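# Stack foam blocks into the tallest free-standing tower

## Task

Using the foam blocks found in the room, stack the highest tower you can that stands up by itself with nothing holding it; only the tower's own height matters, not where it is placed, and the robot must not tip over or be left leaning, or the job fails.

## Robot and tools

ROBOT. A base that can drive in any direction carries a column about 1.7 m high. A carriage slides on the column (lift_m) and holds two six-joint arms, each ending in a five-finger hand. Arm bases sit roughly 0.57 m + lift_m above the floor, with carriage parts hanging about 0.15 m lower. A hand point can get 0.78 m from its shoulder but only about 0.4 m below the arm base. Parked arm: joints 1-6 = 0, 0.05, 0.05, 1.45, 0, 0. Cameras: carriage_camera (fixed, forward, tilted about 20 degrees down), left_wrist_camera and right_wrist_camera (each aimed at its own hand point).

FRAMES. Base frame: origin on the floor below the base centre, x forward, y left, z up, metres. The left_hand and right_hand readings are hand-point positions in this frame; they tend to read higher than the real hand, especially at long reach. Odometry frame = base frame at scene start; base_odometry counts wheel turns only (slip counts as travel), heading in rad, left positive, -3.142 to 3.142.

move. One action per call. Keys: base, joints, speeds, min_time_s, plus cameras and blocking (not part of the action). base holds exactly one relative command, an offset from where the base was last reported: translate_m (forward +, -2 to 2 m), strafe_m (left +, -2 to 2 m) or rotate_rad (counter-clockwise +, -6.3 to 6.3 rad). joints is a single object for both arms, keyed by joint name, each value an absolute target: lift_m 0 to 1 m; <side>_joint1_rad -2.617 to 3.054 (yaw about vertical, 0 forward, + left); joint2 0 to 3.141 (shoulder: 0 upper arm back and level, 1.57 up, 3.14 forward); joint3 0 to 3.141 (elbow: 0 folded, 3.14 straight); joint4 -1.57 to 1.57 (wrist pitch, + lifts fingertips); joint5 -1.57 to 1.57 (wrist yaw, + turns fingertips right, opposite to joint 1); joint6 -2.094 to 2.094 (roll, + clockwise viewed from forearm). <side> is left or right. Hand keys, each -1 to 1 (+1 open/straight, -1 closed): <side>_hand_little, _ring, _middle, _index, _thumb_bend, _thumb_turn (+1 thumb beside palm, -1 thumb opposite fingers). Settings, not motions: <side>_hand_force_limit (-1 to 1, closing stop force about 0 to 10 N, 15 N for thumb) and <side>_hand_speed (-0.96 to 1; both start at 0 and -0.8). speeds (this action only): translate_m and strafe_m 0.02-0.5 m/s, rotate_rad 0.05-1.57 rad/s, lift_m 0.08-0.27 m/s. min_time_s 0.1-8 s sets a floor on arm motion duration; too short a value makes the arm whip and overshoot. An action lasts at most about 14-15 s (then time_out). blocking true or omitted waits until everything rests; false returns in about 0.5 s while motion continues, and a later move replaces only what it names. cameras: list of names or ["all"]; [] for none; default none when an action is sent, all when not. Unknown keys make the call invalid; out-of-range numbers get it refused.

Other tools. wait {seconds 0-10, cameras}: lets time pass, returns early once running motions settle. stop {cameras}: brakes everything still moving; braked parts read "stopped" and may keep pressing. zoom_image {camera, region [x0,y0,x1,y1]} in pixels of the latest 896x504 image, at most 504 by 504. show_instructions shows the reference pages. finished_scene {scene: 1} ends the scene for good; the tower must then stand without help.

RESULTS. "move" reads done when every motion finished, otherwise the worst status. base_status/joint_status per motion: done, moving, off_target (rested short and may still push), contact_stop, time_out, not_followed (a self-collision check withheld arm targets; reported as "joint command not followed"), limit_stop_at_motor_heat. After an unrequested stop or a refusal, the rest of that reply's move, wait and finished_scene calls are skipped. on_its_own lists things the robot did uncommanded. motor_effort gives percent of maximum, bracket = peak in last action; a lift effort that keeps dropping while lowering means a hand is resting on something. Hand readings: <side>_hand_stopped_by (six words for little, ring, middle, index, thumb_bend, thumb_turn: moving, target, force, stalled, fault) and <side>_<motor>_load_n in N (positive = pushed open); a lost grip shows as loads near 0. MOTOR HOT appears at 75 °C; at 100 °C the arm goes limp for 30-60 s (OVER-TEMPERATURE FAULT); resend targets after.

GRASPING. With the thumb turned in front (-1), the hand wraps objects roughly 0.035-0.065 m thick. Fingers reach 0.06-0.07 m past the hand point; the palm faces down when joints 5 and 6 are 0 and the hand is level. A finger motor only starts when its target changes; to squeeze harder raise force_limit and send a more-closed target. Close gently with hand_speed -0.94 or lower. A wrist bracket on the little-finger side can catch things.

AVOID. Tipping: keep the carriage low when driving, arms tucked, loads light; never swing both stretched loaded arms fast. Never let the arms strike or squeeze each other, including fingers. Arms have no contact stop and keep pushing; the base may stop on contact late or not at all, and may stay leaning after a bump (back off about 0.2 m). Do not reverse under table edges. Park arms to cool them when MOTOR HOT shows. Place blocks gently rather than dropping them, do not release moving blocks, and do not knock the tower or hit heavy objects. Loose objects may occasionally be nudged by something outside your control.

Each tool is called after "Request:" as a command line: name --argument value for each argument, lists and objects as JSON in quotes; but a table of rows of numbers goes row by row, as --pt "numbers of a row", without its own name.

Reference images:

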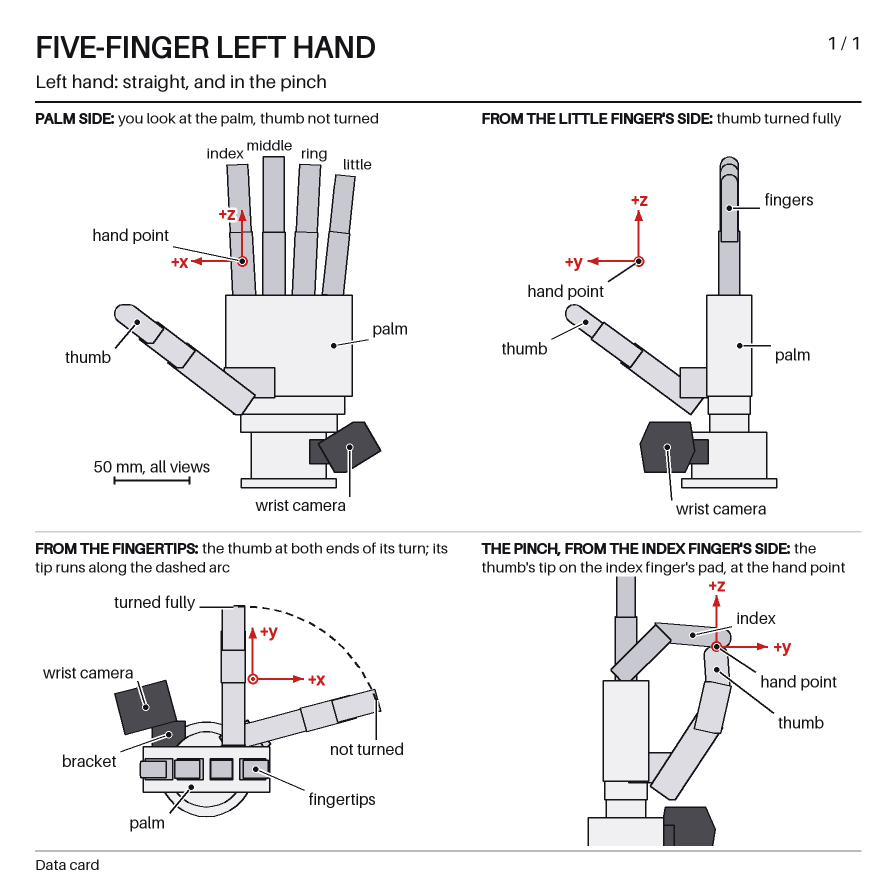

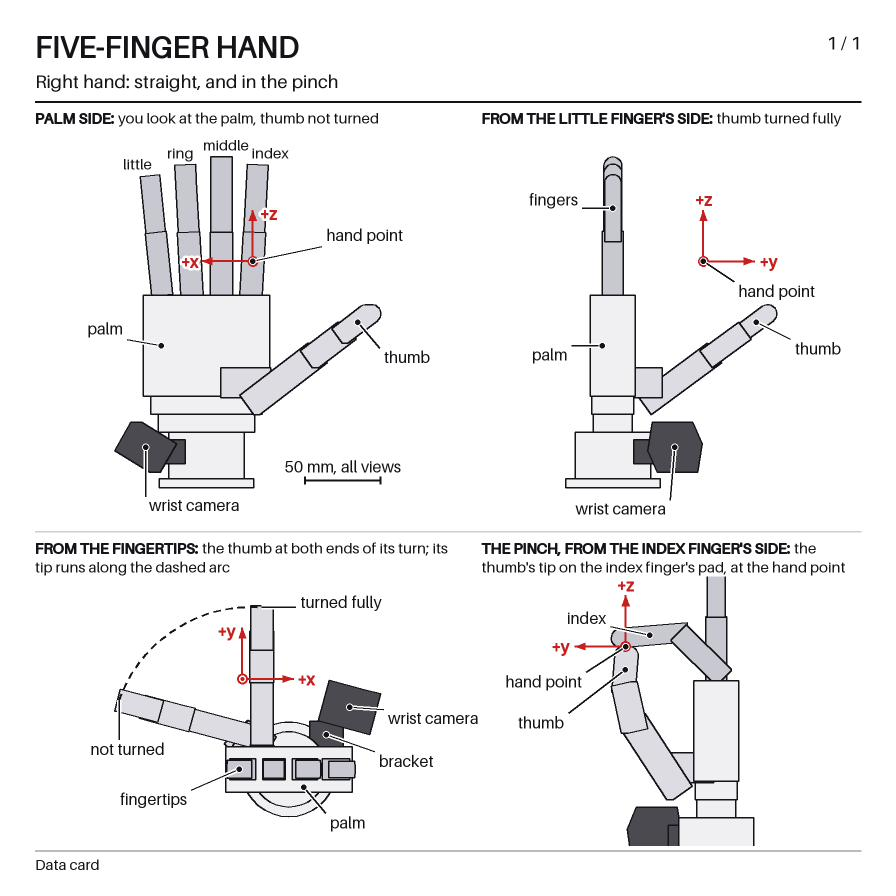

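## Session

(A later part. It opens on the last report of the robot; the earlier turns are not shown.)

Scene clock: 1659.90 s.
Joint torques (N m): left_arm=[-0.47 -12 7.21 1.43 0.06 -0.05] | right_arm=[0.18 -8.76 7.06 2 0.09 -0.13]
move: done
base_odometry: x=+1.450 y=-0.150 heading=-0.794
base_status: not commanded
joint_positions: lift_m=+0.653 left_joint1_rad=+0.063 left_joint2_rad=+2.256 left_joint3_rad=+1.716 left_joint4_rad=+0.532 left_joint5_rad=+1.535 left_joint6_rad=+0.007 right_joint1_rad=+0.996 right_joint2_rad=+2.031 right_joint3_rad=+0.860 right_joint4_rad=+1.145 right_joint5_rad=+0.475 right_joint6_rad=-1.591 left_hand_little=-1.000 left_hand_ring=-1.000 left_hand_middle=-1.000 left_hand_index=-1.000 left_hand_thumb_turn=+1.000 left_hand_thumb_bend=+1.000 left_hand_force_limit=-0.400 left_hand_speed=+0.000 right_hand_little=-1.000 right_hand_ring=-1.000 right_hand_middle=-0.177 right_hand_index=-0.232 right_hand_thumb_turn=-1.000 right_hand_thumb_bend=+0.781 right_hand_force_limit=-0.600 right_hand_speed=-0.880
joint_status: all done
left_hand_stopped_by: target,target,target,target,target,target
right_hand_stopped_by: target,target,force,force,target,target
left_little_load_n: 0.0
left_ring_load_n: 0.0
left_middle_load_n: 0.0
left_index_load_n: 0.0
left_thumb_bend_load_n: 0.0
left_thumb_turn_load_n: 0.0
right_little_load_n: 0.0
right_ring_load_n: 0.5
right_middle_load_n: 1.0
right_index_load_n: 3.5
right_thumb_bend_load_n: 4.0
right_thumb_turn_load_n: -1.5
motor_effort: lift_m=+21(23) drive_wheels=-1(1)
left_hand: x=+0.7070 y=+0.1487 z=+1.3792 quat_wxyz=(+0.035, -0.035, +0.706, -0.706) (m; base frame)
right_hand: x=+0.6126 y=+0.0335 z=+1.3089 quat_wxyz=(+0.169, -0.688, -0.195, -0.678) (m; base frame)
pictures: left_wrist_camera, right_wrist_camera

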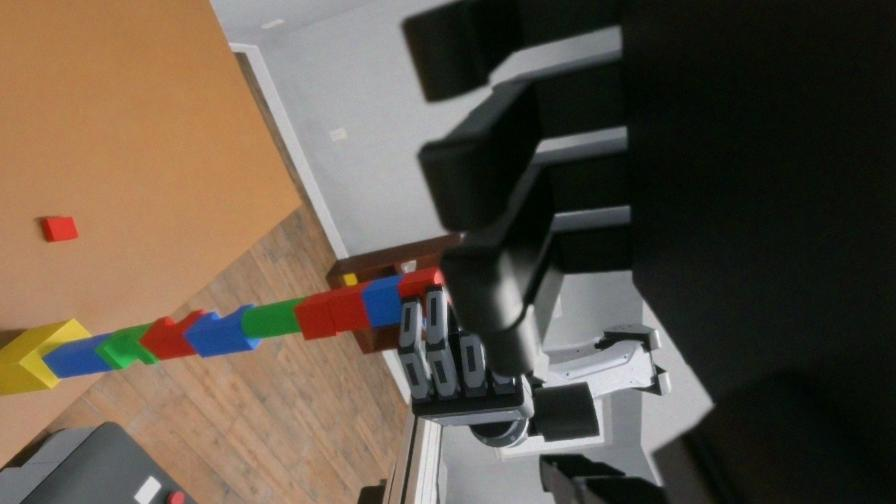

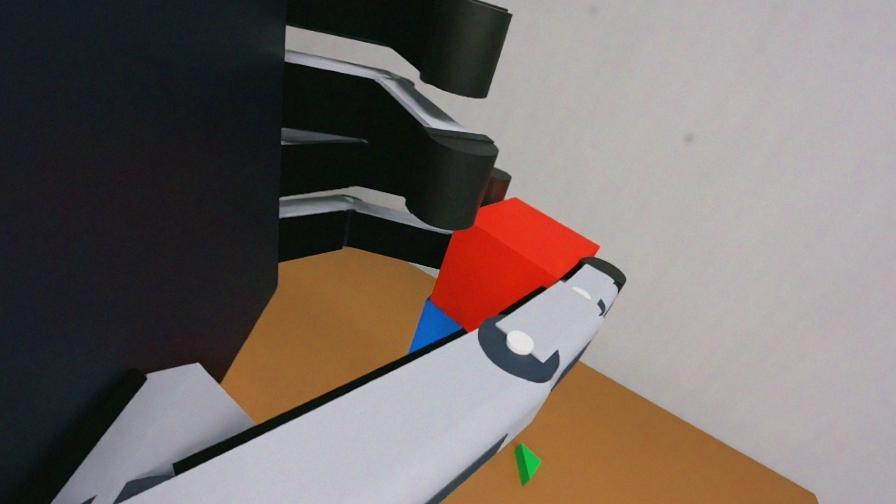

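Request:
move --joints '{"lift_m": 0.6545}' --speeds '{"lift_m": 0.08}'

Request:
move --joints '{"right_hand_speed": -0.92, "right_hand_index": -0.18, "right_hand_middle": -0.13, "right_hand_thumb_bend": 0.84}'

Request:
move --joints '{"right_hand_speed": -0.85, "right_hand_index": 0.1, "right_hand_middle": 0.1, "right_hand_thumb_bend": 1.0}' --cameras '["left_wrist_camera", "right_wrist_camera"]'

Request:
zoom_image --camera "left_wrist_camera" --region '[200, 230, 450, 400]'

Request:
move --joints '{"left_joint1_rad": 0.38, "left_joint2_rad": 2.263, "left_joint3_rad": 1.732, "left_joint4_rad": 0.531, "left_joint5_rad": 1.1, "left_joint6_rad": 0.0}' --min_time_s 1.5

Request:
move --joints '{"left_joint1_rad": 0.3, "left_joint2_rad": 1.4, "left_joint3_rad": 1.0, "left_joint4_rad": 0.4, "left_joint5_rad": 0.5, "left_joint6_rad": 0.0}' --min_time_s 2

Request:
move --joints '{"left_joint1_rad": 0.0, "left_joint2_rad": 0.05, "left_joint3_rad": 0.05, "left_joint4_rad": 1.45, "left_joint5_rad": 0.0, "left_joint6_rad": 0.0, "right_hand_speed": -0.7, "right_hand_index": 1.0, "right_hand_middle": 1.0}' --min_time_s 2 --cameras '["right_wrist_camera"]'

Request:
move --base '{"translate_m": -0.13}' --speeds '{"translate_m": 0.05}' --cameras '["right_wrist_camera"]'

Scene clock: 1662.33 s.
Joint torques (N m): left_arm=[-0.43 -12.04 7.34 1.42 0.08 -0.06] | right_arm=[0.27 -8.68 7.01 2.02 0.09 -0.12]
move: done
base_odometry: x=+1.450 y=-0.150 heading=-0.794
base_status: not commanded
joint_positions: lift_m=+0.654 left_joint1_rad=+0.063 left_joint2_rad=+2.256 left_joint3_rad=+1.716 left_joint4_rad=+0.532 left_joint5_rad=+1.535 left_joint6_rad=+0.007 right_joint1_rad=+0.996 right_joint2_rad=+2.031 right_joint3_rad=+0.860 right_joint4_rad=+1.144 right_joint5_rad=+0.475 right_joint6_rad=-1.591 left_hand_little=-1.000 left_hand_ring=-1.000 left_hand_middle=-1.000 left_hand_index=-1.000 left_hand_thumb_turn=+1.000 left_hand_thumb_bend=+1.000 left_hand_force_limit=-0.400 left_hand_speed=+0.000 right_hand_little=-1.000 right_hand_ring=-1.000 right_hand_middle=-0.177 right_hand_index=-0.232 right_hand_thumb_turn=-1.000 right_hand_thumb_bend=+0.781 right_hand_force_limit=-0.600 right_hand_speed=-0.880
joint_status: all done
left_hand_stopped_by: target,target,target,target,target,target
right_hand_stopped_by: target,target,force,force,target,target
left_little_load_n: 0.0
left_ring_load_n: 0.0
left_middle_load_n: 0.0
left_index_load_n: 0.0
left_thumb_bend_load_n: 0.0
left_thumb_turn_load_n: 0.0
right_little_load_n: 0.0
right_ring_load_n: 0.0
right_middle_load_n: 0.5
right_index_load_n: 3.5
right_thumb_bend_load_n: 3.5
right_thumb_turn_load_n: -1.0
motor_effort: lift_m=+26(29) drive_wheels=-1(1)
left_hand: x=+0.7070 y=+0.1487 z=+1.3802 quat_wxyz=(+0.035, -0.035, +0.706, -0.706) (m; base frame)
right_hand: x=+0.6126 y=+0.0335 z=+1.3098 quat_wxyz=(+0.169, -0.688, -0.195, -0.678) (m; base frame)
pictures: none

Scene clock: 1663.33 s.
Joint torques (N m): left_arm=[-0.42 -12.11 7.32 1.43 0.08 -0.05] | right_arm=[0.29 -8.76 6.99 2.01 0.09 -0.12]
move: done
base_odometry: x=+1.450 y=-0.150 heading=-0.794
base_status: not commanded
joint_positions: lift_m=+0.654 left_joint1_rad=+0.063 left_joint2_rad=+2.256 left_joint3_rad=+1.716 left_joint4_rad=+0.532 left_joint5_rad=+1.535 left_joint6_rad=+0.007 right_joint1_rad=+0.996 right_joint2_rad=+2.031 right_joint3_rad=+0.860 right_joint4_rad=+1.144 right_joint5_rad=+0.475 right_joint6_rad=-1.591 left_hand_little=-1.000 left_hand_ring=-1.000 left_hand_middle=-1.000 left_hand_index=-1.000 left_hand_thumb_turn=+1.000 left_hand_thumb_bend=+1.000 left_hand_force_limit=-0.400 left_hand_speed=+0.000 right_hand_little=-1.000 right_hand_ring=-1.000 right_hand_middle=-0.130 right_hand_index=-0.180 right_hand_thumb_turn=-1.000 right_hand_thumb_bend=+0.840 right_hand_force_limit=-0.600 right_hand_speed=-0.920
joint_status: all done
left_hand_stopped_by: target,target,target,target,target,target
right_hand_stopped_by: target,target,target,target,target,target
left_little_load_n: 0.0
left_ring_load_n: 0.0
left_middle_load_n: 0.0
left_index_load_n: 0.0
left_thumb_bend_load_n: 0.0
left_thumb_turn_load_n: 0.5
right_little_load_n: 0.0
right_ring_load_n: 0.0
right_middle_load_n: 0.0
right_index_load_n: 0.0
right_thumb_bend_load_n: 0.0
right_thumb_turn_load_n: 0.5
motor_effort: lift_m=+27(29) drive_wheels=-1(1)
left_hand: x=+0.7070 y=+0.1487 z=+1.3802 quat_wxyz=(+0.035, -0.035, +0.706, -0.706) (m; base frame)
right_hand: x=+0.6126 y=+0.0335 z=+1.3098 quat_wxyz=(+0.169, -0.688, -0.195, -0.678) (m; base frame)
pictures: none

Scene clock: 1664.57 s.
Joint torques (N m): left_arm=[-0.4 -12.1 7.32 1.42 0.09 -0.05] | right_arm=[0.23 -8.79 7.05 2.01 0.07 -0.14]
move: done
base_odometry: x=+1.450 y=-0.150 heading=-0.794
base_status: not commanded
joint_positions: lift_m=+0.654 left_joint1_rad=+0.063 left_joint2_rad=+2.256 left_joint3_rad=+1.716 left_joint4_rad=+0.532 left_joint5_rad=+1.535 left_joint6_rad=+0.007 right_joint1_rad=+0.996 right_joint2_rad=+2.031 right_joint3_rad=+0.860 right_joint4_rad=+1.144 right_joint5_rad=+0.475 right_joint6_rad=-1.591 left_hand_little=-1.000 left_hand_ring=-1.000 left_hand_middle=-1.000 left_hand_index=-1.000 left_hand_thumb_turn=+1.000 left_hand_thumb_bend=+1.000 left_hand_force_limit=-0.400 left_hand_speed=+0.000 right_hand_little=-1.000 right_hand_ring=-1.000 right_hand_middle=+0.100 right_hand_index=+0.100 right_hand_thumb_turn=-1.000 right_hand_thumb_bend=+1.000 right_hand_force_limit=-0.600 right_hand_speed=-0.850
joint_status: all done
left_hand_stopped_by: target,target,target,target,target,target
right_hand_stopped_by: target,target,target,target,target,target
left_little_load_n: 0.0
left_ring_load_n: 0.0
left_middle_load_n: 0.0
left_index_load_n: 0.0
left_thumb_bend_load_n: 0.0
left_thumb_turn_load_n: 0.0
right_little_load_n: 0.0
right_ring_load_n: 0.0
right_middle_load_n: 0.0
right_index_load_n: 0.0
right_thumb_bend_load_n: 0.0
right_thumb_turn_load_n: 0.0
motor_effort: lift_m=+28(29) drive_wheels=-1(1)
left_hand: x=+0.7070 y=+0.1487 z=+1.3802 quat_wxyz=(+0.035, -0.035, +0.706, -0.706) (m; base frame)
right_hand: x=+0.6126 y=+0.0335 z=+1.3098 quat_wxyz=(+0.169, -0.688, -0.195, -0.678) (m; base frame)
pictures: left_wrist_camera, right_wrist_camera

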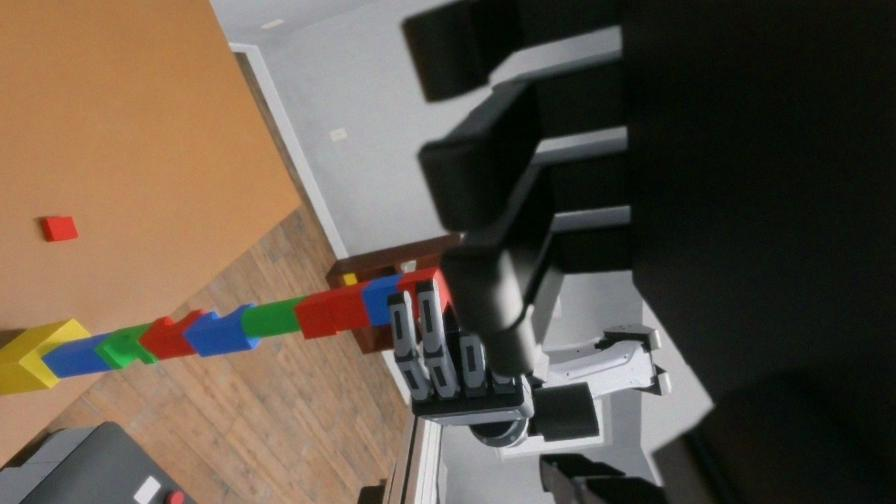

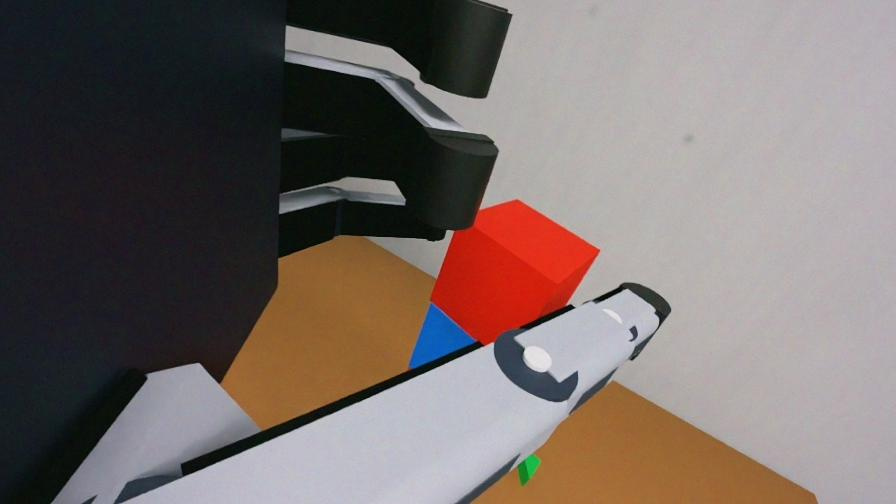

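Scaled by 2.016 from the camera's 896x504 image, which has a finer 1280x720 frame.

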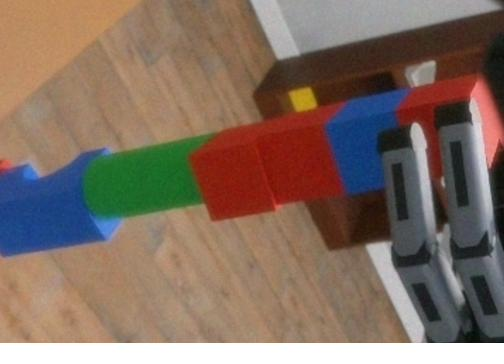

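Scene clock: 1666.40 s.
Joint torques (N m): left_arm=[0.49 -12.46 7.61 1.82 -0.04 -0.06] | right_arm=[0.18 -8.76 7.08 2.04 0.08 -0.12]
move: done
base_odometry: x=+1.450 y=-0.150 heading=-0.794
base_status: not commanded
joint_positions: lift_m=+0.654 left_joint1_rad=+0.375 left_joint2_rad=+2.256 left_joint3_rad=+1.716 left_joint4_rad=+0.532 left_joint5_rad=+1.109 left_joint6_rad=+0.007 right_joint1_rad=+0.996 right_joint2_rad=+2.031 right_joint3_rad=+0.860 right_joint4_rad=+1.144 right_joint5_rad=+0.475 right_joint6_rad=-1.591 left_hand_little=-1.000 left_hand_ring=-1.000 left_hand_middle=-1.000 left_hand_index=-1.000 left_hand_thumb_turn=+1.000 left_hand_thumb_bend=+1.000 left_hand_force_limit=-0.400 left_hand_speed=+0.000 right_hand_little=-1.000 right_hand_ring=-1.000 right_hand_middle=+0.100 right_hand_index=+0.100 right_hand_thumb_turn=-1.000 right_hand_thumb_bend=+1.000 right_hand_force_limit=-0.600 right_hand_speed=-0.850
joint_status: all done
left_hand_stopped_by: target,target,target,target,target,target
right_hand_stopped_by: target,target,target,target,target,target
left_little_load_n: 0.0
left_ring_load_n: 0.0
left_middle_load_n: 0.0
left_index_load_n: 0.0
left_thumb_bend_load_n: 0.0
left_thumb_turn_load_n: 0.0
right_little_load_n: 0.0
right_ring_load_n: -0.5
right_middle_load_n: 0.0
right_index_load_n: 0.0
right_thumb_bend_load_n: 0.0
right_thumb_turn_load_n: 0.0
motor_effort: lift_m=+26(29) drive_wheels=-1(1)
left_hand: x=+0.8081 y=+0.3444 z=+1.3796 quat_wxyz=(+0.287, -0.288, +0.647, -0.645) (m; base frame)
right_hand: x=+0.6126 y=+0.0335 z=+1.3098 quat_wxyz=(+0.169, -0.688, -0.195, -0.678) (m; base frame)
pictures: none

Scene clock: 1668.70 s.
Joint torques (N m): left_arm=[-0.68 -7.71 5.5 2.06 -0.07 -0.05] | right_arm=[0.29 -8.64 7.08 2.01 0.08 -0.12]
move: done
base_odometry: x=+1.450 y=-0.150 heading=-0.794
base_status: not commanded
joint_positions: lift_m=+0.654 left_joint1_rad=+0.308 left_joint2_rad=+1.418 left_joint3_rad=+1.016 left_joint4_rad=+0.419 left_joint5_rad=+0.509 left_joint6_rad=+0.007 right_joint1_rad=+0.996 right_joint2_rad=+2.031 right_joint3_rad=+0.860 right_joint4_rad=+1.144 right_joint5_rad=+0.475 right_joint6_rad=-1.591 left_hand_little=-1.000 left_hand_ring=-1.000 left_hand_middle=-1.000 left_hand_index=-1.000 left_hand_thumb_turn=+1.000 left_hand_thumb_bend=+1.000 left_hand_force_limit=-0.400 left_hand_speed=+0.000 right_hand_little=-1.000 right_hand_ring=-1.000 right_hand_middle=+0.100 right_hand_index=+0.100 right_hand_thumb_turn=-1.000 right_hand_thumb_bend=+1.000 right_hand_force_limit=-0.600 right_hand_speed=-0.850
joint_status: all done
left_hand_stopped_by: target,target,target,target,target,target
right_hand_stopped_by: target,target,target,target,target,target
left_little_load_n: 0.0
left_ring_load_n: 0.0
left_middle_load_n: 0.0
left_index_load_n: 0.0
left_thumb_bend_load_n: 0.0
left_thumb_turn_load_n: -0.5
right_little_load_n: 0.0
right_ring_load_n: 0.0
right_middle_load_n: 0.0
right_index_load_n: 0.0
right_thumb_bend_load_n: 0.0
right_thumb_turn_load_n: 0.5
motor_effort: lift_m=+28(28) drive_wheels=-1(1)
left_hand: x=+0.6911 y=+0.3366 z=+1.4745 quat_wxyz=(+0.454, -0.440, +0.547, -0.548) (m; base frame)
right_hand: x=+0.6126 y=+0.0335 z=+1.3098 quat_wxyz=(+0.169, -0.688, -0.195, -0.678) (m; base frame)
pictures: none

Scene clock: 1671.07 s.
Joint torques (N m): left_arm=[-0.66 3.17 3.85 0.18 -0.08 -0.05] | right_arm=[0.27 -8.7 7.06 2.03 0.09 -0.13]
move: done
base_odometry: x=+1.450 y=-0.150 heading=-0.794
base_status: not commanded
joint_positions: lift_m=+0.654 left_joint1_rad=+0.008 left_joint2_rad=+0.059 left_joint3_rad=+0.063 left_joint4_rad=+1.438 left_joint5_rad=+0.008 left_joint6_rad=+0.007 right_joint1_rad=+0.996 right_joint2_rad=+2.031 right_joint3_rad=+0.860 right_joint4_rad=+1.144 right_joint5_rad=+0.476 right_joint6_rad=-1.591 left_hand_little=-1.000 left_hand_ring=-1.000 left_hand_middle=-1.000 left_hand_index=-1.000 left_hand_thumb_turn=+1.000 left_hand_thumb_bend=+1.000 left_hand_force_limit=-0.400 left_hand_speed=+0.000 right_hand_little=-1.000 right_hand_ring=-1.000 right_hand_middle=+1.000 right_hand_index=+1.000 right_hand_thumb_turn=-1.000 right_hand_thumb_bend=+1.000 right_hand_force_limit=-0.600 right_hand_speed=-0.700
joint_status: all done
left_hand_stopped_by: target,target,target,target,target,target
right_hand_stopped_by: target,target,target,target,target,target
left_little_load_n: 0.0
left_ring_load_n: 0.0
left_middle_load_n: 0.0
left_index_load_n: 0.0
left_thumb_bend_load_n: 0.0
left_thumb_turn_load_n: 0.0
right_little_load_n: 0.0
right_ring_load_n: -0.5
right_middle_load_n: 0.0
right_index_load_n: 0.0
right_thumb_bend_load_n: 0.0
right_thumb_turn_load_n: 0.0
motor_effort: lift_m=+27(29) drive_wheels=-1(1)
left_hand: x=+0.3131 y=+0.2821 z=+1.6456 quat_wxyz=(+0.711, -0.042, +0.048, -0.701) (m; base frame)
right_hand: x=+0.6126 y=+0.0334 z=+1.3098 quat_wxyz=(+0.169, -0.688, -0.195, -0.678) (m; base frame)
pictures: right_wrist_camera

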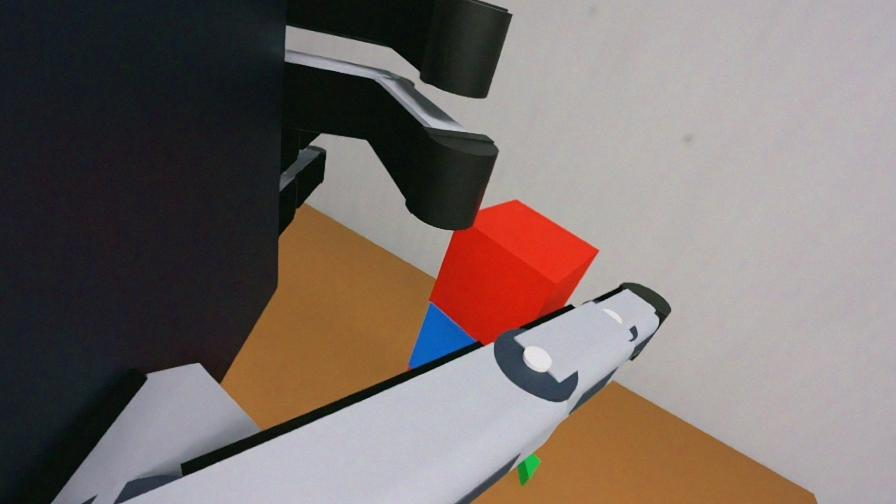

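Scene clock: 1674.17 s.
Joint torques (N m): left_arm=[-0.66 3.18 3.81 0.07 -0.09 -0.05] | right_arm=[0.03 -8.69 6.98 2.04 0.07 -0.13]
move: done
base_odometry: x=+1.359 y=-0.058 heading=-0.794
base_status: done
joint_positions: lift_m=+0.654 left_joint1_rad=+0.008 left_joint2_rad=+0.059 left_joint3_rad=+0.063 left_joint4_rad=+1.445 left_joint5_rad=+0.007 left_joint6_rad=+0.007 right_joint1_rad=+0.999 right_joint2_rad=+2.031 right_joint3_rad=+0.860 right_joint4_rad=+1.144 right_joint5_rad=+0.476 right_joint6_rad=-1.591 left_hand_little=-1.000 left_hand_ring=-1.000 left_hand_middle=-1.000 left_hand_index=-1.000 left_hand_thumb_turn=+1.000 left_hand_thumb_bend=+1.000 left_hand_force_limit=-0.400 left_hand_speed=+0.000 right_hand_little=-1.000 right_hand_ring=-1.000 right_hand_middle=+1.000 right_hand_index=+1.000 right_hand_thumb_turn=-1.000 right_hand_thumb_bend=+1.000 right_hand_force_limit=-0.600 right_hand_speed=-0.700
joint_status: not commanded
left_hand_stopped_by: target,target,target,target,target,target
right_hand_stopped_by: target,target,target,target,target,target
left_little_load_n: -0.5
left_ring_load_n: 0.0
left_middle_load_n: 0.0
left_index_load_n: -0.5
left_thumb_bend_load_n: 0.0
left_thumb_turn_load_n: 0.0
right_little_load_n: 0.0
right_ring_load_n: 0.0
right_middle_load_n: 0.0
right_index_load_n: 0.0
right_thumb_bend_load_n: 0.0
right_thumb_turn_load_n: 0.5
motor_effort: lift_m=+27(29) drive_wheels=-5(8)
left_hand: x=+0.3113 y=+0.2823 z=+1.6463 quat_wxyz=(+0.711, -0.040, +0.045, -0.701) (m; base frame)
right_hand: x=+0.6115 y=+0.0345 z=+1.3098 quat_wxyz=(+0.169, -0.688, -0.196, -0.678) (m; base frame)
pictures: right_wrist_camera

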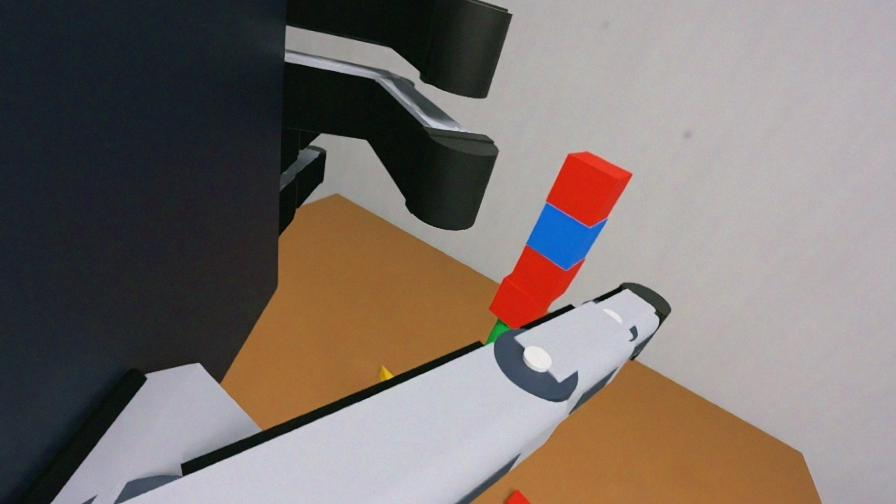

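Request:
move --joints '{"lift_m": 0.82}'

Request:
move --joints '{"right_joint1_rad": 0.2, "right_joint2_rad": 1.4, "right_joint3_rad": 0.9, "right_joint4_rad": 0.5, "right_joint5_rad": 0.0, "right_joint6_rad": -1.0}' --min_time_s 2.5

Request:
move --joints '{"right_joint1_rad": 0.0, "right_joint2_rad": 0.05, "right_joint3_rad": 0.05, "right_joint4_rad": 1.45, "right_joint5_rad": 0.0, "right_joint6_rad": 0.0}' --min_time_s 2

Request:
move --base '{"translate_m": 0.33}' --speeds '{"translate_m": 0.15}' --joints '{"lift_m": 0.75}' --cameras '["carriage_camera"]'

Request:
move --joints '{"lift_m": 0.6, "right_joint1_rad": 0.0, "right_joint2_rad": 1.1, "right_joint3_rad": 1.0, "right_joint4_rad": 0.1, "right_joint5_rad": 0.0, "right_joint6_rad": 0.0, "right_hand_index": -0.1, "right_hand_middle": -0.1}' --min_time_s 2

Request:
move --joints '{"lift_m": 0.55, "right_joint1_rad": 0.35, "right_joint2_rad": 2.55, "right_joint3_rad": 1.65, "right_joint4_rad": 0.1, "right_joint5_rad": 0.25, "right_joint6_rad": 0.3}' --min_time_s 2

Request:
move --joints '{"lift_m": 0.46, "right_joint1_rad": 0.527, "right_joint2_rad": 2.676, "right_joint3_rad": 1.796, "right_joint4_rad": 0.012, "right_joint5_rad": 0.368, "right_joint6_rad": 0.394}' --min_time_s 1.5 --cameras '["right_wrist_camera"]'

Request:
zoom_image --camera "right_wrist_camera" --region '[460, 100, 660, 300]'

Scene clock: 1679.93 s.
Joint torques (N m): left_arm=[-0.66 3.47 4.27 0.08 -0.07 -0.05] | right_arm=[-0.05 -8.83 7.06 2.01 0.07 -0.11]
move: done
base_odometry: x=+1.359 y=-0.058 heading=-0.794
base_status: not commanded
joint_positions: lift_m=+0.820 left_joint1_rad=+0.008 left_joint2_rad=+0.055 left_joint3_rad=+0.058 left_joint4_rad=+1.445 left_joint5_rad=+0.007 left_joint6_rad=+0.007 right_joint1_rad=+0.999 right_joint2_rad=+2.033 right_joint3_rad=+0.861 right_joint4_rad=+1.146 right_joint5_rad=+0.476 right_joint6_rad=-1.591 left_hand_little=-1.000 left_hand_ring=-1.000 left_hand_middle=-1.000 left_hand_index=-1.000 left_hand_thumb_turn=+1.000 left_hand_thumb_bend=+1.000 left_hand_force_limit=-0.400 left_hand_speed=+0.000 right_hand_little=-1.000 right_hand_ring=-1.000 right_hand_middle=+1.000 right_hand_index=+1.000 right_hand_thumb_turn=-1.000 right_hand_thumb_bend=+1.000 right_hand_force_limit=-0.600 right_hand_speed=-0.700
joint_status: all done
left_hand_stopped_by: target,target,target,target,target,target
right_hand_stopped_by: target,target,target,target,target,target
left_little_load_n: 0.0
left_ring_load_n: 0.0
left_middle_load_n: 0.0
left_index_load_n: 0.0
left_thumb_bend_load_n: 0.0
left_thumb_turn_load_n: 0.0
right_little_load_n: 0.0
right_ring_load_n: 0.0
right_middle_load_n: 0.0
right_index_load_n: 0.0
right_thumb_bend_load_n: 0.0
right_thumb_turn_load_n: 0.5
motor_effort: lift_m=+26(32) drive_wheels=-4(4)
left_hand: x=+0.3118 y=+0.2823 z=+1.8104 quat_wxyz=(+0.711, -0.041, +0.046, -0.701) (m; base frame)
right_hand: x=+0.6117 y=+0.0348 z=+1.4755 quat_wxyz=(+0.170, -0.688, -0.196, -0.678) (m; base frame)
pictures: none

Scene clock: 1682.73 s.
Joint torques (N m): left_arm=[-0.66 3.45 4.26 0.08 -0.08 -0.05] | right_arm=[-0.92 -7.51 10.28 2.03 -0.11 -0.03]
move: done
base_odometry: x=+1.359 y=-0.058 heading=-0.794
base_status: not commanded
joint_positions: lift_m=+0.820 left_joint1_rad=+0.008 left_joint2_rad=+0.055 left_joint3_rad=+0.058 left_joint4_rad=+1.445 left_joint5_rad=+0.007 left_joint6_rad=+0.007 right_joint1_rad=+0.207 right_joint2_rad=+1.420 right_joint3_rad=+0.877 right_joint4_rad=+0.515 right_joint5_rad=+0.012 right_joint6_rad=-1.008 left_hand_little=-1.000 left_hand_ring=-1.000 left_hand_middle=-1.000 left_hand_index=-1.000 left_hand_thumb_turn=+1.000 left_hand_thumb_bend=+1.000 left_hand_force_limit=-0.400 left_hand_speed=+0.000 right_hand_little=-1.000 right_hand_ring=-1.000 right_hand_middle=+1.000 right_hand_index=+1.000 right_hand_thumb_turn=-1.000 right_hand_thumb_bend=+1.000 right_hand_force_limit=-0.600 right_hand_speed=-0.700
joint_status: all done
left_hand_stopped_by: target,target,target,target,target,target
right_hand_stopped_by: target,target,target,target,target,target
left_little_load_n: 0.0
left_ring_load_n: -0.5
left_middle_load_n: 0.0
left_index_load_n: 0.0
left_thumb_bend_load_n: 0.0
left_thumb_turn_load_n: 0.0
right_little_load_n: 0.0
right_ring_load_n: 0.0
right_middle_load_n: 0.0
right_index_load_n: 0.0
right_thumb_bend_load_n: 0.0
right_thumb_turn_load_n: 0.5
motor_effort: lift_m=+25(28) drive_wheels=-4(4)
left_hand: x=+0.3118 y=+0.2823 z=+1.8104 quat_wxyz=(+0.711, -0.041, +0.046, -0.701) (m; base frame)
right_hand: x=+0.7018 y=-0.2493 z=+1.5966 quat_wxyz=(+0.258, -0.705, +0.131, -0.648) (m; base frame)
pictures: none

Scene clock: 1685.13 s.
Joint torques (N m): left_arm=[-0.65 3.45 4.23 0.09 -0.07 -0.05] | right_arm=[-0.95 2.24 5.12 0.11 -0.1 0.02]
move: done
base_odometry: x=+1.359 y=-0.058 heading=-0.794
base_status: not commanded
joint_positions: lift_m=+0.820 left_joint1_rad=+0.008 left_joint2_rad=+0.055 left_joint3_rad=+0.058 left_joint4_rad=+1.445 left_joint5_rad=+0.006 left_joint6_rad=+0.007 right_joint1_rad=+0.008 right_joint2_rad=+0.058 right_joint3_rad=+0.057 right_joint4_rad=+1.437 right_joint5_rad=+0.009 right_joint6_rad=-0.009 left_hand_little=-1.000 left_hand_ring=-1.000 left_hand_middle=-1.000 left_hand_index=-1.000 left_hand_thumb_turn=+1.000 left_hand_thumb_bend=+1.000 left_hand_force_limit=-0.400 left_hand_speed=+0.000 right_hand_little=-1.000 right_hand_ring=-1.000 right_hand_middle=+1.000 right_hand_index=+1.000 right_hand_thumb_turn=-1.000 right_hand_thumb_bend=+1.000 right_hand_force_limit=-0.600 right_hand_speed=-0.700
joint_status: all done
left_hand_stopped_by: target,target,target,target,target,target
right_hand_stopped_by: target,target,target,target,target,target
left_little_load_n: 0.0
left_ring_load_n: 0.0
left_middle_load_n: 0.0
left_index_load_n: 0.0
left_thumb_bend_load_n: 0.0
left_thumb_turn_load_n: 0.0
right_little_load_n: 0.0
right_ring_load_n: 0.0
right_middle_load_n: 0.0
right_index_load_n: 0.0
right_thumb_bend_load_n: 0.0
right_thumb_turn_load_n: 0.0
motor_effort: lift_m=+25(27) drive_wheels=+1(4)
left_hand: x=+0.3118 y=+0.2825 z=+1.8104 quat_wxyz=(+0.711, -0.041, +0.046, -0.701) (m; base frame)
right_hand: x=+0.3146 y=-0.2839 z=+1.8097 quat_wxyz=(+0.705, -0.045, +0.050, -0.706) (m; base frame)
pictures: none

Scene clock: 1688.23 s.
Joint torques (N m): left_arm=[-0.66 3.58 4.25 0.03 -0.06 -0.05] | right_arm=[-0.91 2.69 5.55 -0.01 -0.1 -0.02]
move: done
base_odometry: x=+1.590 y=-0.293 heading=-0.793
base_status: done
joint_positions: lift_m=+0.750 left_joint1_rad=+0.008 left_joint2_rad=+0.054 left_joint3_rad=+0.058 left_joint4_rad=+1.449 left_joint5_rad=+0.006 left_joint6_rad=+0.007 right_joint1_rad=+0.008 right_joint2_rad=+0.054 right_joint3_rad=+0.053 right_joint4_rad=+1.446 right_joint5_rad=+0.008 right_joint6_rad=-0.007 left_hand_little=-1.000 left_hand_ring=-1.000 left_hand_middle=-1.000 left_hand_index=-1.000 left_hand_thumb_turn=+1.000 left_hand_thumb_bend=+1.000 left_hand_force_limit=-0.400 left_hand_speed=+0.000 right_hand_little=-1.000 right_hand_ring=-1.000 right_hand_middle=+1.000 right_hand_index=+1.000 right_hand_thumb_turn=-1.000 right_hand_thumb_bend=+1.000 right_hand_force_limit=-0.600 right_hand_speed=-0.700
joint_status: all done
left_hand_stopped_by: target,target,target,target,target,target
right_hand_stopped_by: target,target,target,target,target,target
left_little_load_n: 0.0
left_ring_load_n: 0.0
left_middle_load_n: 0.0
left_index_load_n: 0.0
left_thumb_bend_load_n: 0.0
left_thumb_turn_load_n: 0.0
right_little_load_n: 0.0
right_ring_load_n: 0.0
right_middle_load_n: 0.0
right_index_load_n: 0.0
right_thumb_bend_load_n: 0.0
right_thumb_turn_load_n: 0.0
motor_effort: lift_m=+25(25) drive_wheels=-5(10)
left_hand: x=+0.3103 y=+0.2825 z=+1.7412 quat_wxyz=(+0.711, -0.040, +0.044, -0.701) (m; base frame)
right_hand: x=+0.3121 y=-0.2838 z=+1.7397 quat_wxyz=(+0.706, -0.042, +0.047, -0.706) (m; base frame)
pictures: carriage_camera

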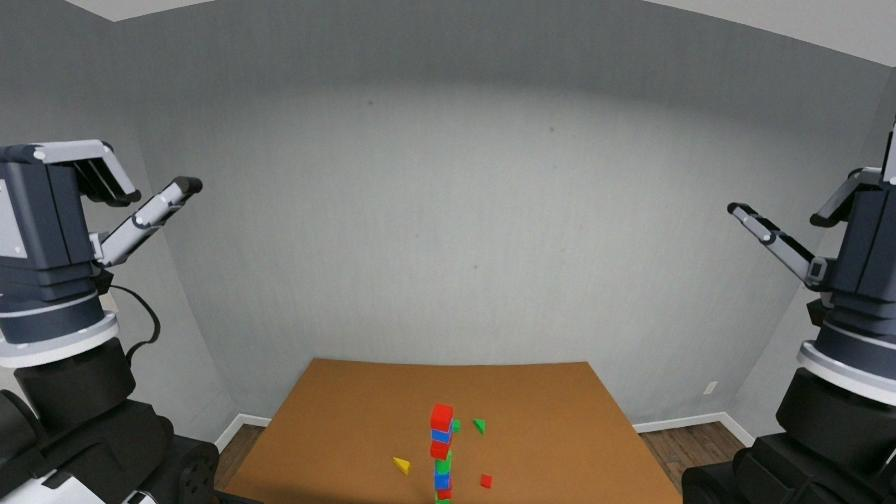

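Scene clock: 1690.63 s.
Joint torques (N m): left_arm=[-0.68 3.59 4.33 0.03 -0.07 -0.04] | right_arm=[-0.99 -2.86 10.44 2.01 -0.11 0.01]
move: done
base_odometry: x=+1.590 y=-0.293 heading=-0.793
base_status: not commanded
joint_positions: lift_m=+0.600 left_joint1_rad=+0.008 left_joint2_rad=+0.054 left_joint3_rad=+0.057 left_joint4_rad=+1.449 left_joint5_rad=+0.006 left_joint6_rad=+0.007 right_joint1_rad=+0.008 right_joint2_rad=+1.094 right_joint3_rad=+0.976 right_joint4_rad=+0.115 right_joint5_rad=+0.008 right_joint6_rad=-0.006 left_hand_little=-1.000 left_hand_ring=-1.000 left_hand_middle=-1.000 left_hand_index=-1.000 left_hand_thumb_turn=+1.000 left_hand_thumb_bend=+1.000 left_hand_force_limit=-0.400 left_hand_speed=+0.000 right_hand_little=-1.000 right_hand_ring=-1.000 right_hand_middle=-0.100 right_hand_index=-0.100 right_hand_thumb_turn=-1.000 right_hand_thumb_bend=+1.000 right_hand_force_limit=-0.600 right_hand_speed=-0.700
joint_status: all done
left_hand_stopped_by: target,target,target,target,target,target
right_hand_stopped_by: target,target,target,target,target,target
left_little_load_n: 0.0
left_ring_load_n: 0.0
left_middle_load_n: 0.0
left_index_load_n: 0.0
left_thumb_bend_load_n: 0.0
left_thumb_turn_load_n: 0.0
right_little_load_n: 0.0
right_ring_load_n: 0.0
right_middle_load_n: 0.0
right_index_load_n: 0.0
right_thumb_bend_load_n: 0.0
right_thumb_turn_load_n: 0.0
motor_effort: lift_m=+24(26) drive_wheels=+1(5)
left_hand: x=+0.3104 y=+0.2825 z=+1.5910 quat_wxyz=(+0.711, -0.040, +0.044, -0.701) (m; base frame)
right_hand: x=+0.6347 y=-0.2813 z=+1.4612 quat_wxyz=(+0.498, -0.502, +0.499, -0.501) (m; base frame)
pictures: none

Scene clock: 1692.93 s.
Joint torques (N m): left_arm=[-0.65 3.6 4.33 0.02 -0.07 -0.04] | right_arm=[0.08 -11.77 8.46 1.57 0.19 -0.02]
move: done
base_odometry: x=+1.590 y=-0.293 heading=-0.793
base_status: not commanded
joint_positions: lift_m=+0.550 left_joint1_rad=+0.008 left_joint2_rad=+0.054 left_joint3_rad=+0.057 left_joint4_rad=+1.449 left_joint5_rad=+0.006 left_joint6_rad=+0.007 right_joint1_rad=+0.345 right_joint2_rad=+2.538 right_joint3_rad=+1.631 right_joint4_rad=+0.104 right_joint5_rad=+0.238 right_joint6_rad=+0.292 left_hand_little=-1.000 left_hand_ring=-1.000 left_hand_middle=-1.000 left_hand_index=-1.000 left_hand_thumb_turn=+1.000 left_hand_thumb_bend=+1.000 left_hand_force_limit=-0.400 left_hand_speed=+0.000 right_hand_little=-1.000 right_hand_ring=-1.000 right_hand_middle=-0.100 right_hand_index=-0.100 right_hand_thumb_turn=-1.000 right_hand_thumb_bend=+1.000 right_hand_force_limit=-0.600 right_hand_speed=-0.700
joint_status: all done
left_hand_stopped_by: target,target,target,target,target,target
right_hand_stopped_by: target,target,target,target,target,target
left_little_load_n: 0.0
left_ring_load_n: 0.0
left_middle_load_n: 0.0
left_index_load_n: 0.0
left_thumb_bend_load_n: 0.0
left_thumb_turn_load_n: 0.0
right_little_load_n: 0.0
right_ring_load_n: 0.0
right_middle_load_n: 0.0
right_index_load_n: 0.0
right_thumb_bend_load_n: 0.0
right_thumb_turn_load_n: 0.0
motor_effort: lift_m=+23(26) drive_wheels=+1(2)
left_hand: x=+0.3104 y=+0.2825 z=+1.5410 quat_wxyz=(+0.711, -0.040, +0.044, -0.701) (m; base frame)
right_hand: x=+0.7733 y=-0.1142 z=+0.9695 quat_wxyz=(+0.282, -0.637, +0.666, -0.266) (m; base frame)
pictures: none

Scene clock: 1694.73 s.
Joint torques (N m): left_arm=[-0.64 3.66 4.34 0.02 -0.07 -0.04] | right_arm=[0.27 -11.92 8.47 1.38 0.29 0.01]
move: done
base_odometry: x=+1.590 y=-0.293 heading=-0.793
base_status: not commanded
joint_positions: lift_m=+0.460 left_joint1_rad=+0.008 left_joint2_rad=+0.053 left_joint3_rad=+0.057 left_joint4_rad=+1.449 left_joint5_rad=+0.006 left_joint6_rad=+0.007 right_joint1_rad=+0.521 right_joint2_rad=+2.659 right_joint3_rad=+1.776 right_joint4_rad=+0.026 right_joint5_rad=+0.357 right_joint6_rad=+0.386 left_hand_little=-1.000 left_hand_ring=-1.000 left_hand_middle=-1.000 left_hand_index=-1.000 left_hand_thumb_turn=+1.000 left_hand_thumb_bend=+1.000 left_hand_force_limit=-0.400 left_hand_speed=+0.000 right_hand_little=-1.000 right_hand_ring=-1.000 right_hand_middle=-0.100 right_hand_index=-0.100 right_hand_thumb_turn=-1.000 right_hand_thumb_bend=+1.000 right_hand_force_limit=-0.600 right_hand_speed=-0.700
joint_status: all done
left_hand_stopped_by: target,target,target,target,target,target
right_hand_stopped_by: target,target,target,target,target,target
left_little_load_n: 0.0
left_ring_load_n: 0.0
left_middle_load_n: 0.0
left_index_load_n: 0.0
left_thumb_bend_load_n: 0.0
left_thumb_turn_load_n: 0.0
right_little_load_n: 0.0
right_ring_load_n: 0.0
right_middle_load_n: 0.0
right_index_load_n: 0.0
right_thumb_bend_load_n: 0.0
right_thumb_turn_load_n: 0.0
motor_effort: lift_m=+23(25) drive_wheels=+1(4)
left_hand: x=+0.3102 y=+0.2825 z=+1.4511 quat_wxyz=(+0.711, -0.040, +0.043, -0.701) (m; base frame)
right_hand: x=+0.7494 y=-0.0307 z=+0.8527 quat_wxyz=(+0.271, -0.654, +0.653, -0.269) (m; base frame)
pictures: right_wrist_camera

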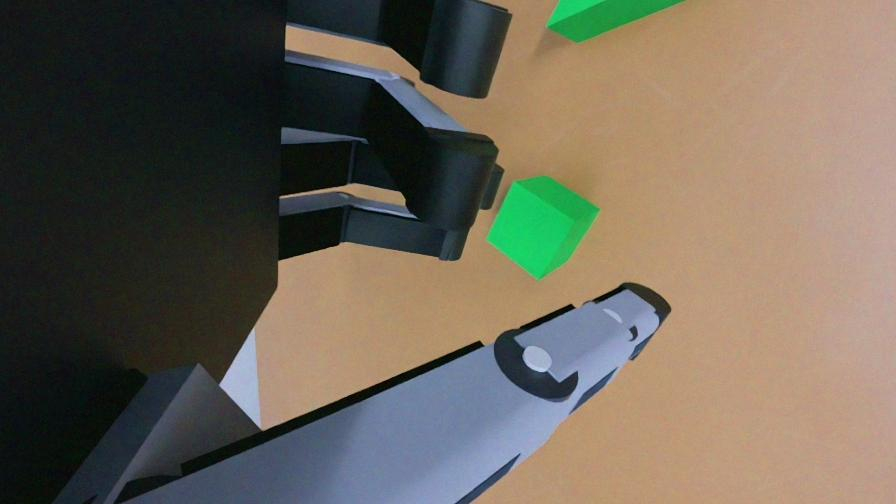

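Scaled by 2.520 from the camera's 896x504 image, which has a finer 1280x720 frame.

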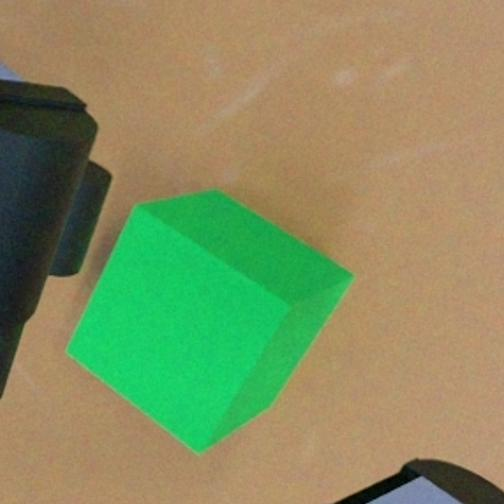

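Request:
move --joints '{"right_joint1_rad": 0.542, "right_joint2_rad": 2.755, "right_joint3_rad": 1.976, "right_joint4_rad": -0.139, "right_joint5_rad": 0.465, "right_joint6_rad": 0.522}' --min_time_s 1.2 --cameras '["right_wrist_camera"]'

Request:
zoom_image --camera "right_wrist_camera" --region '[460, 100, 660, 300]'

Scene clock: 1700.13 s.
Joint torques (N m): left_arm=[-0.69 3.59 4.36 0.02 -0.07 -0.04] | right_arm=[0.23 -12.33 8.91 1.31 0.35 -0.01]
move: done
base_odometry: x=+1.590 y=-0.293 heading=-0.793
base_status: not commanded
joint_positions: lift_m=+0.460 left_joint1_rad=+0.008 left_joint2_rad=+0.053 left_joint3_rad=+0.057 left_joint4_rad=+1.449 left_joint5_rad=+0.006 left_joint6_rad=+0.007 right_joint1_rad=+0.535 right_joint2_rad=+2.737 right_joint3_rad=+1.955 right_joint4_rad=-0.124 right_joint5_rad=+0.454 right_joint6_rad=+0.514 left_hand_little=-1.000 left_hand_ring=-1.000 left_hand_middle=-1.000 left_hand_index=-1.000 left_hand_thumb_turn=+1.000 left_hand_thumb_bend=+1.000 left_hand_force_limit=-0.400 left_hand_speed=+0.000 right_hand_little=-1.000 right_hand_ring=-1.000 right_hand_middle=-0.100 right_hand_index=-0.100 right_hand_thumb_turn=-1.000 right_hand_thumb_bend=+1.000 right_hand_force_limit=-0.600 right_hand_speed=-0.700
joint_status: all done
left_hand_stopped_by: target,target,target,target,target,target
right_hand_stopped_by: target,target,target,target,target,target
left_little_load_n: 0.0
left_ring_load_n: 0.0
left_middle_load_n: 0.0
left_index_load_n: -0.5
left_thumb_bend_load_n: 0.0
left_thumb_turn_load_n: 0.0
right_little_load_n: 0.0
right_ring_load_n: 0.5
right_middle_load_n: 0.0
right_index_load_n: 0.0
right_thumb_bend_load_n: 0.0
right_thumb_turn_load_n: 0.0
motor_effort: lift_m=+22(24) drive_wheels=+1(1)
left_hand: x=+0.3102 y=+0.2825 z=+1.4511 quat_wxyz=(+0.711, -0.040, +0.043, -0.701) (m; base frame)
right_hand: x=+0.7666 y=-0.0280 z=+0.8525 quat_wxyz=(+0.252, -0.607, +0.697, -0.287) (m; base frame)
pictures: right_wrist_camera

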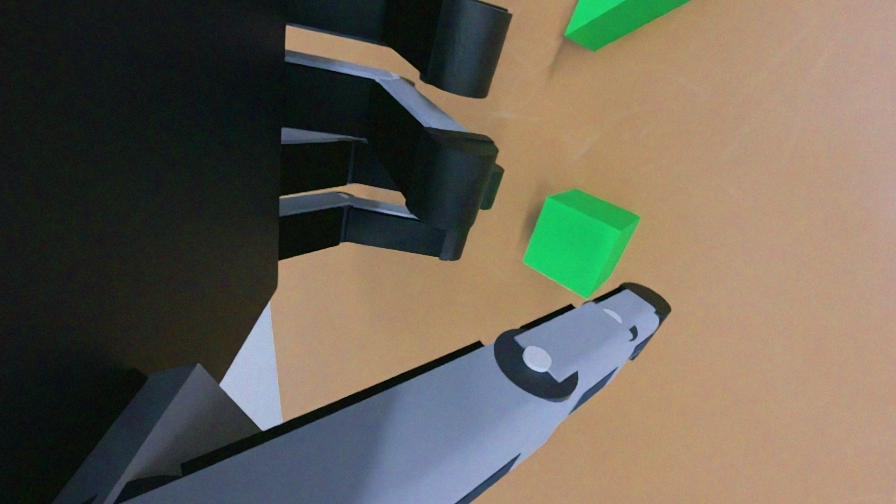

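Scaled by 2.520 from the camera's 896x504 image, which has a finer 1280x720 frame.

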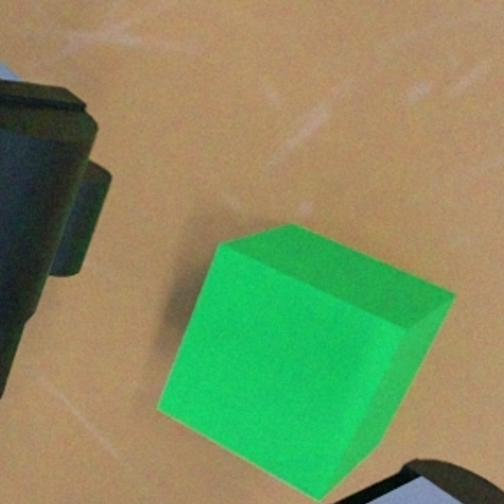

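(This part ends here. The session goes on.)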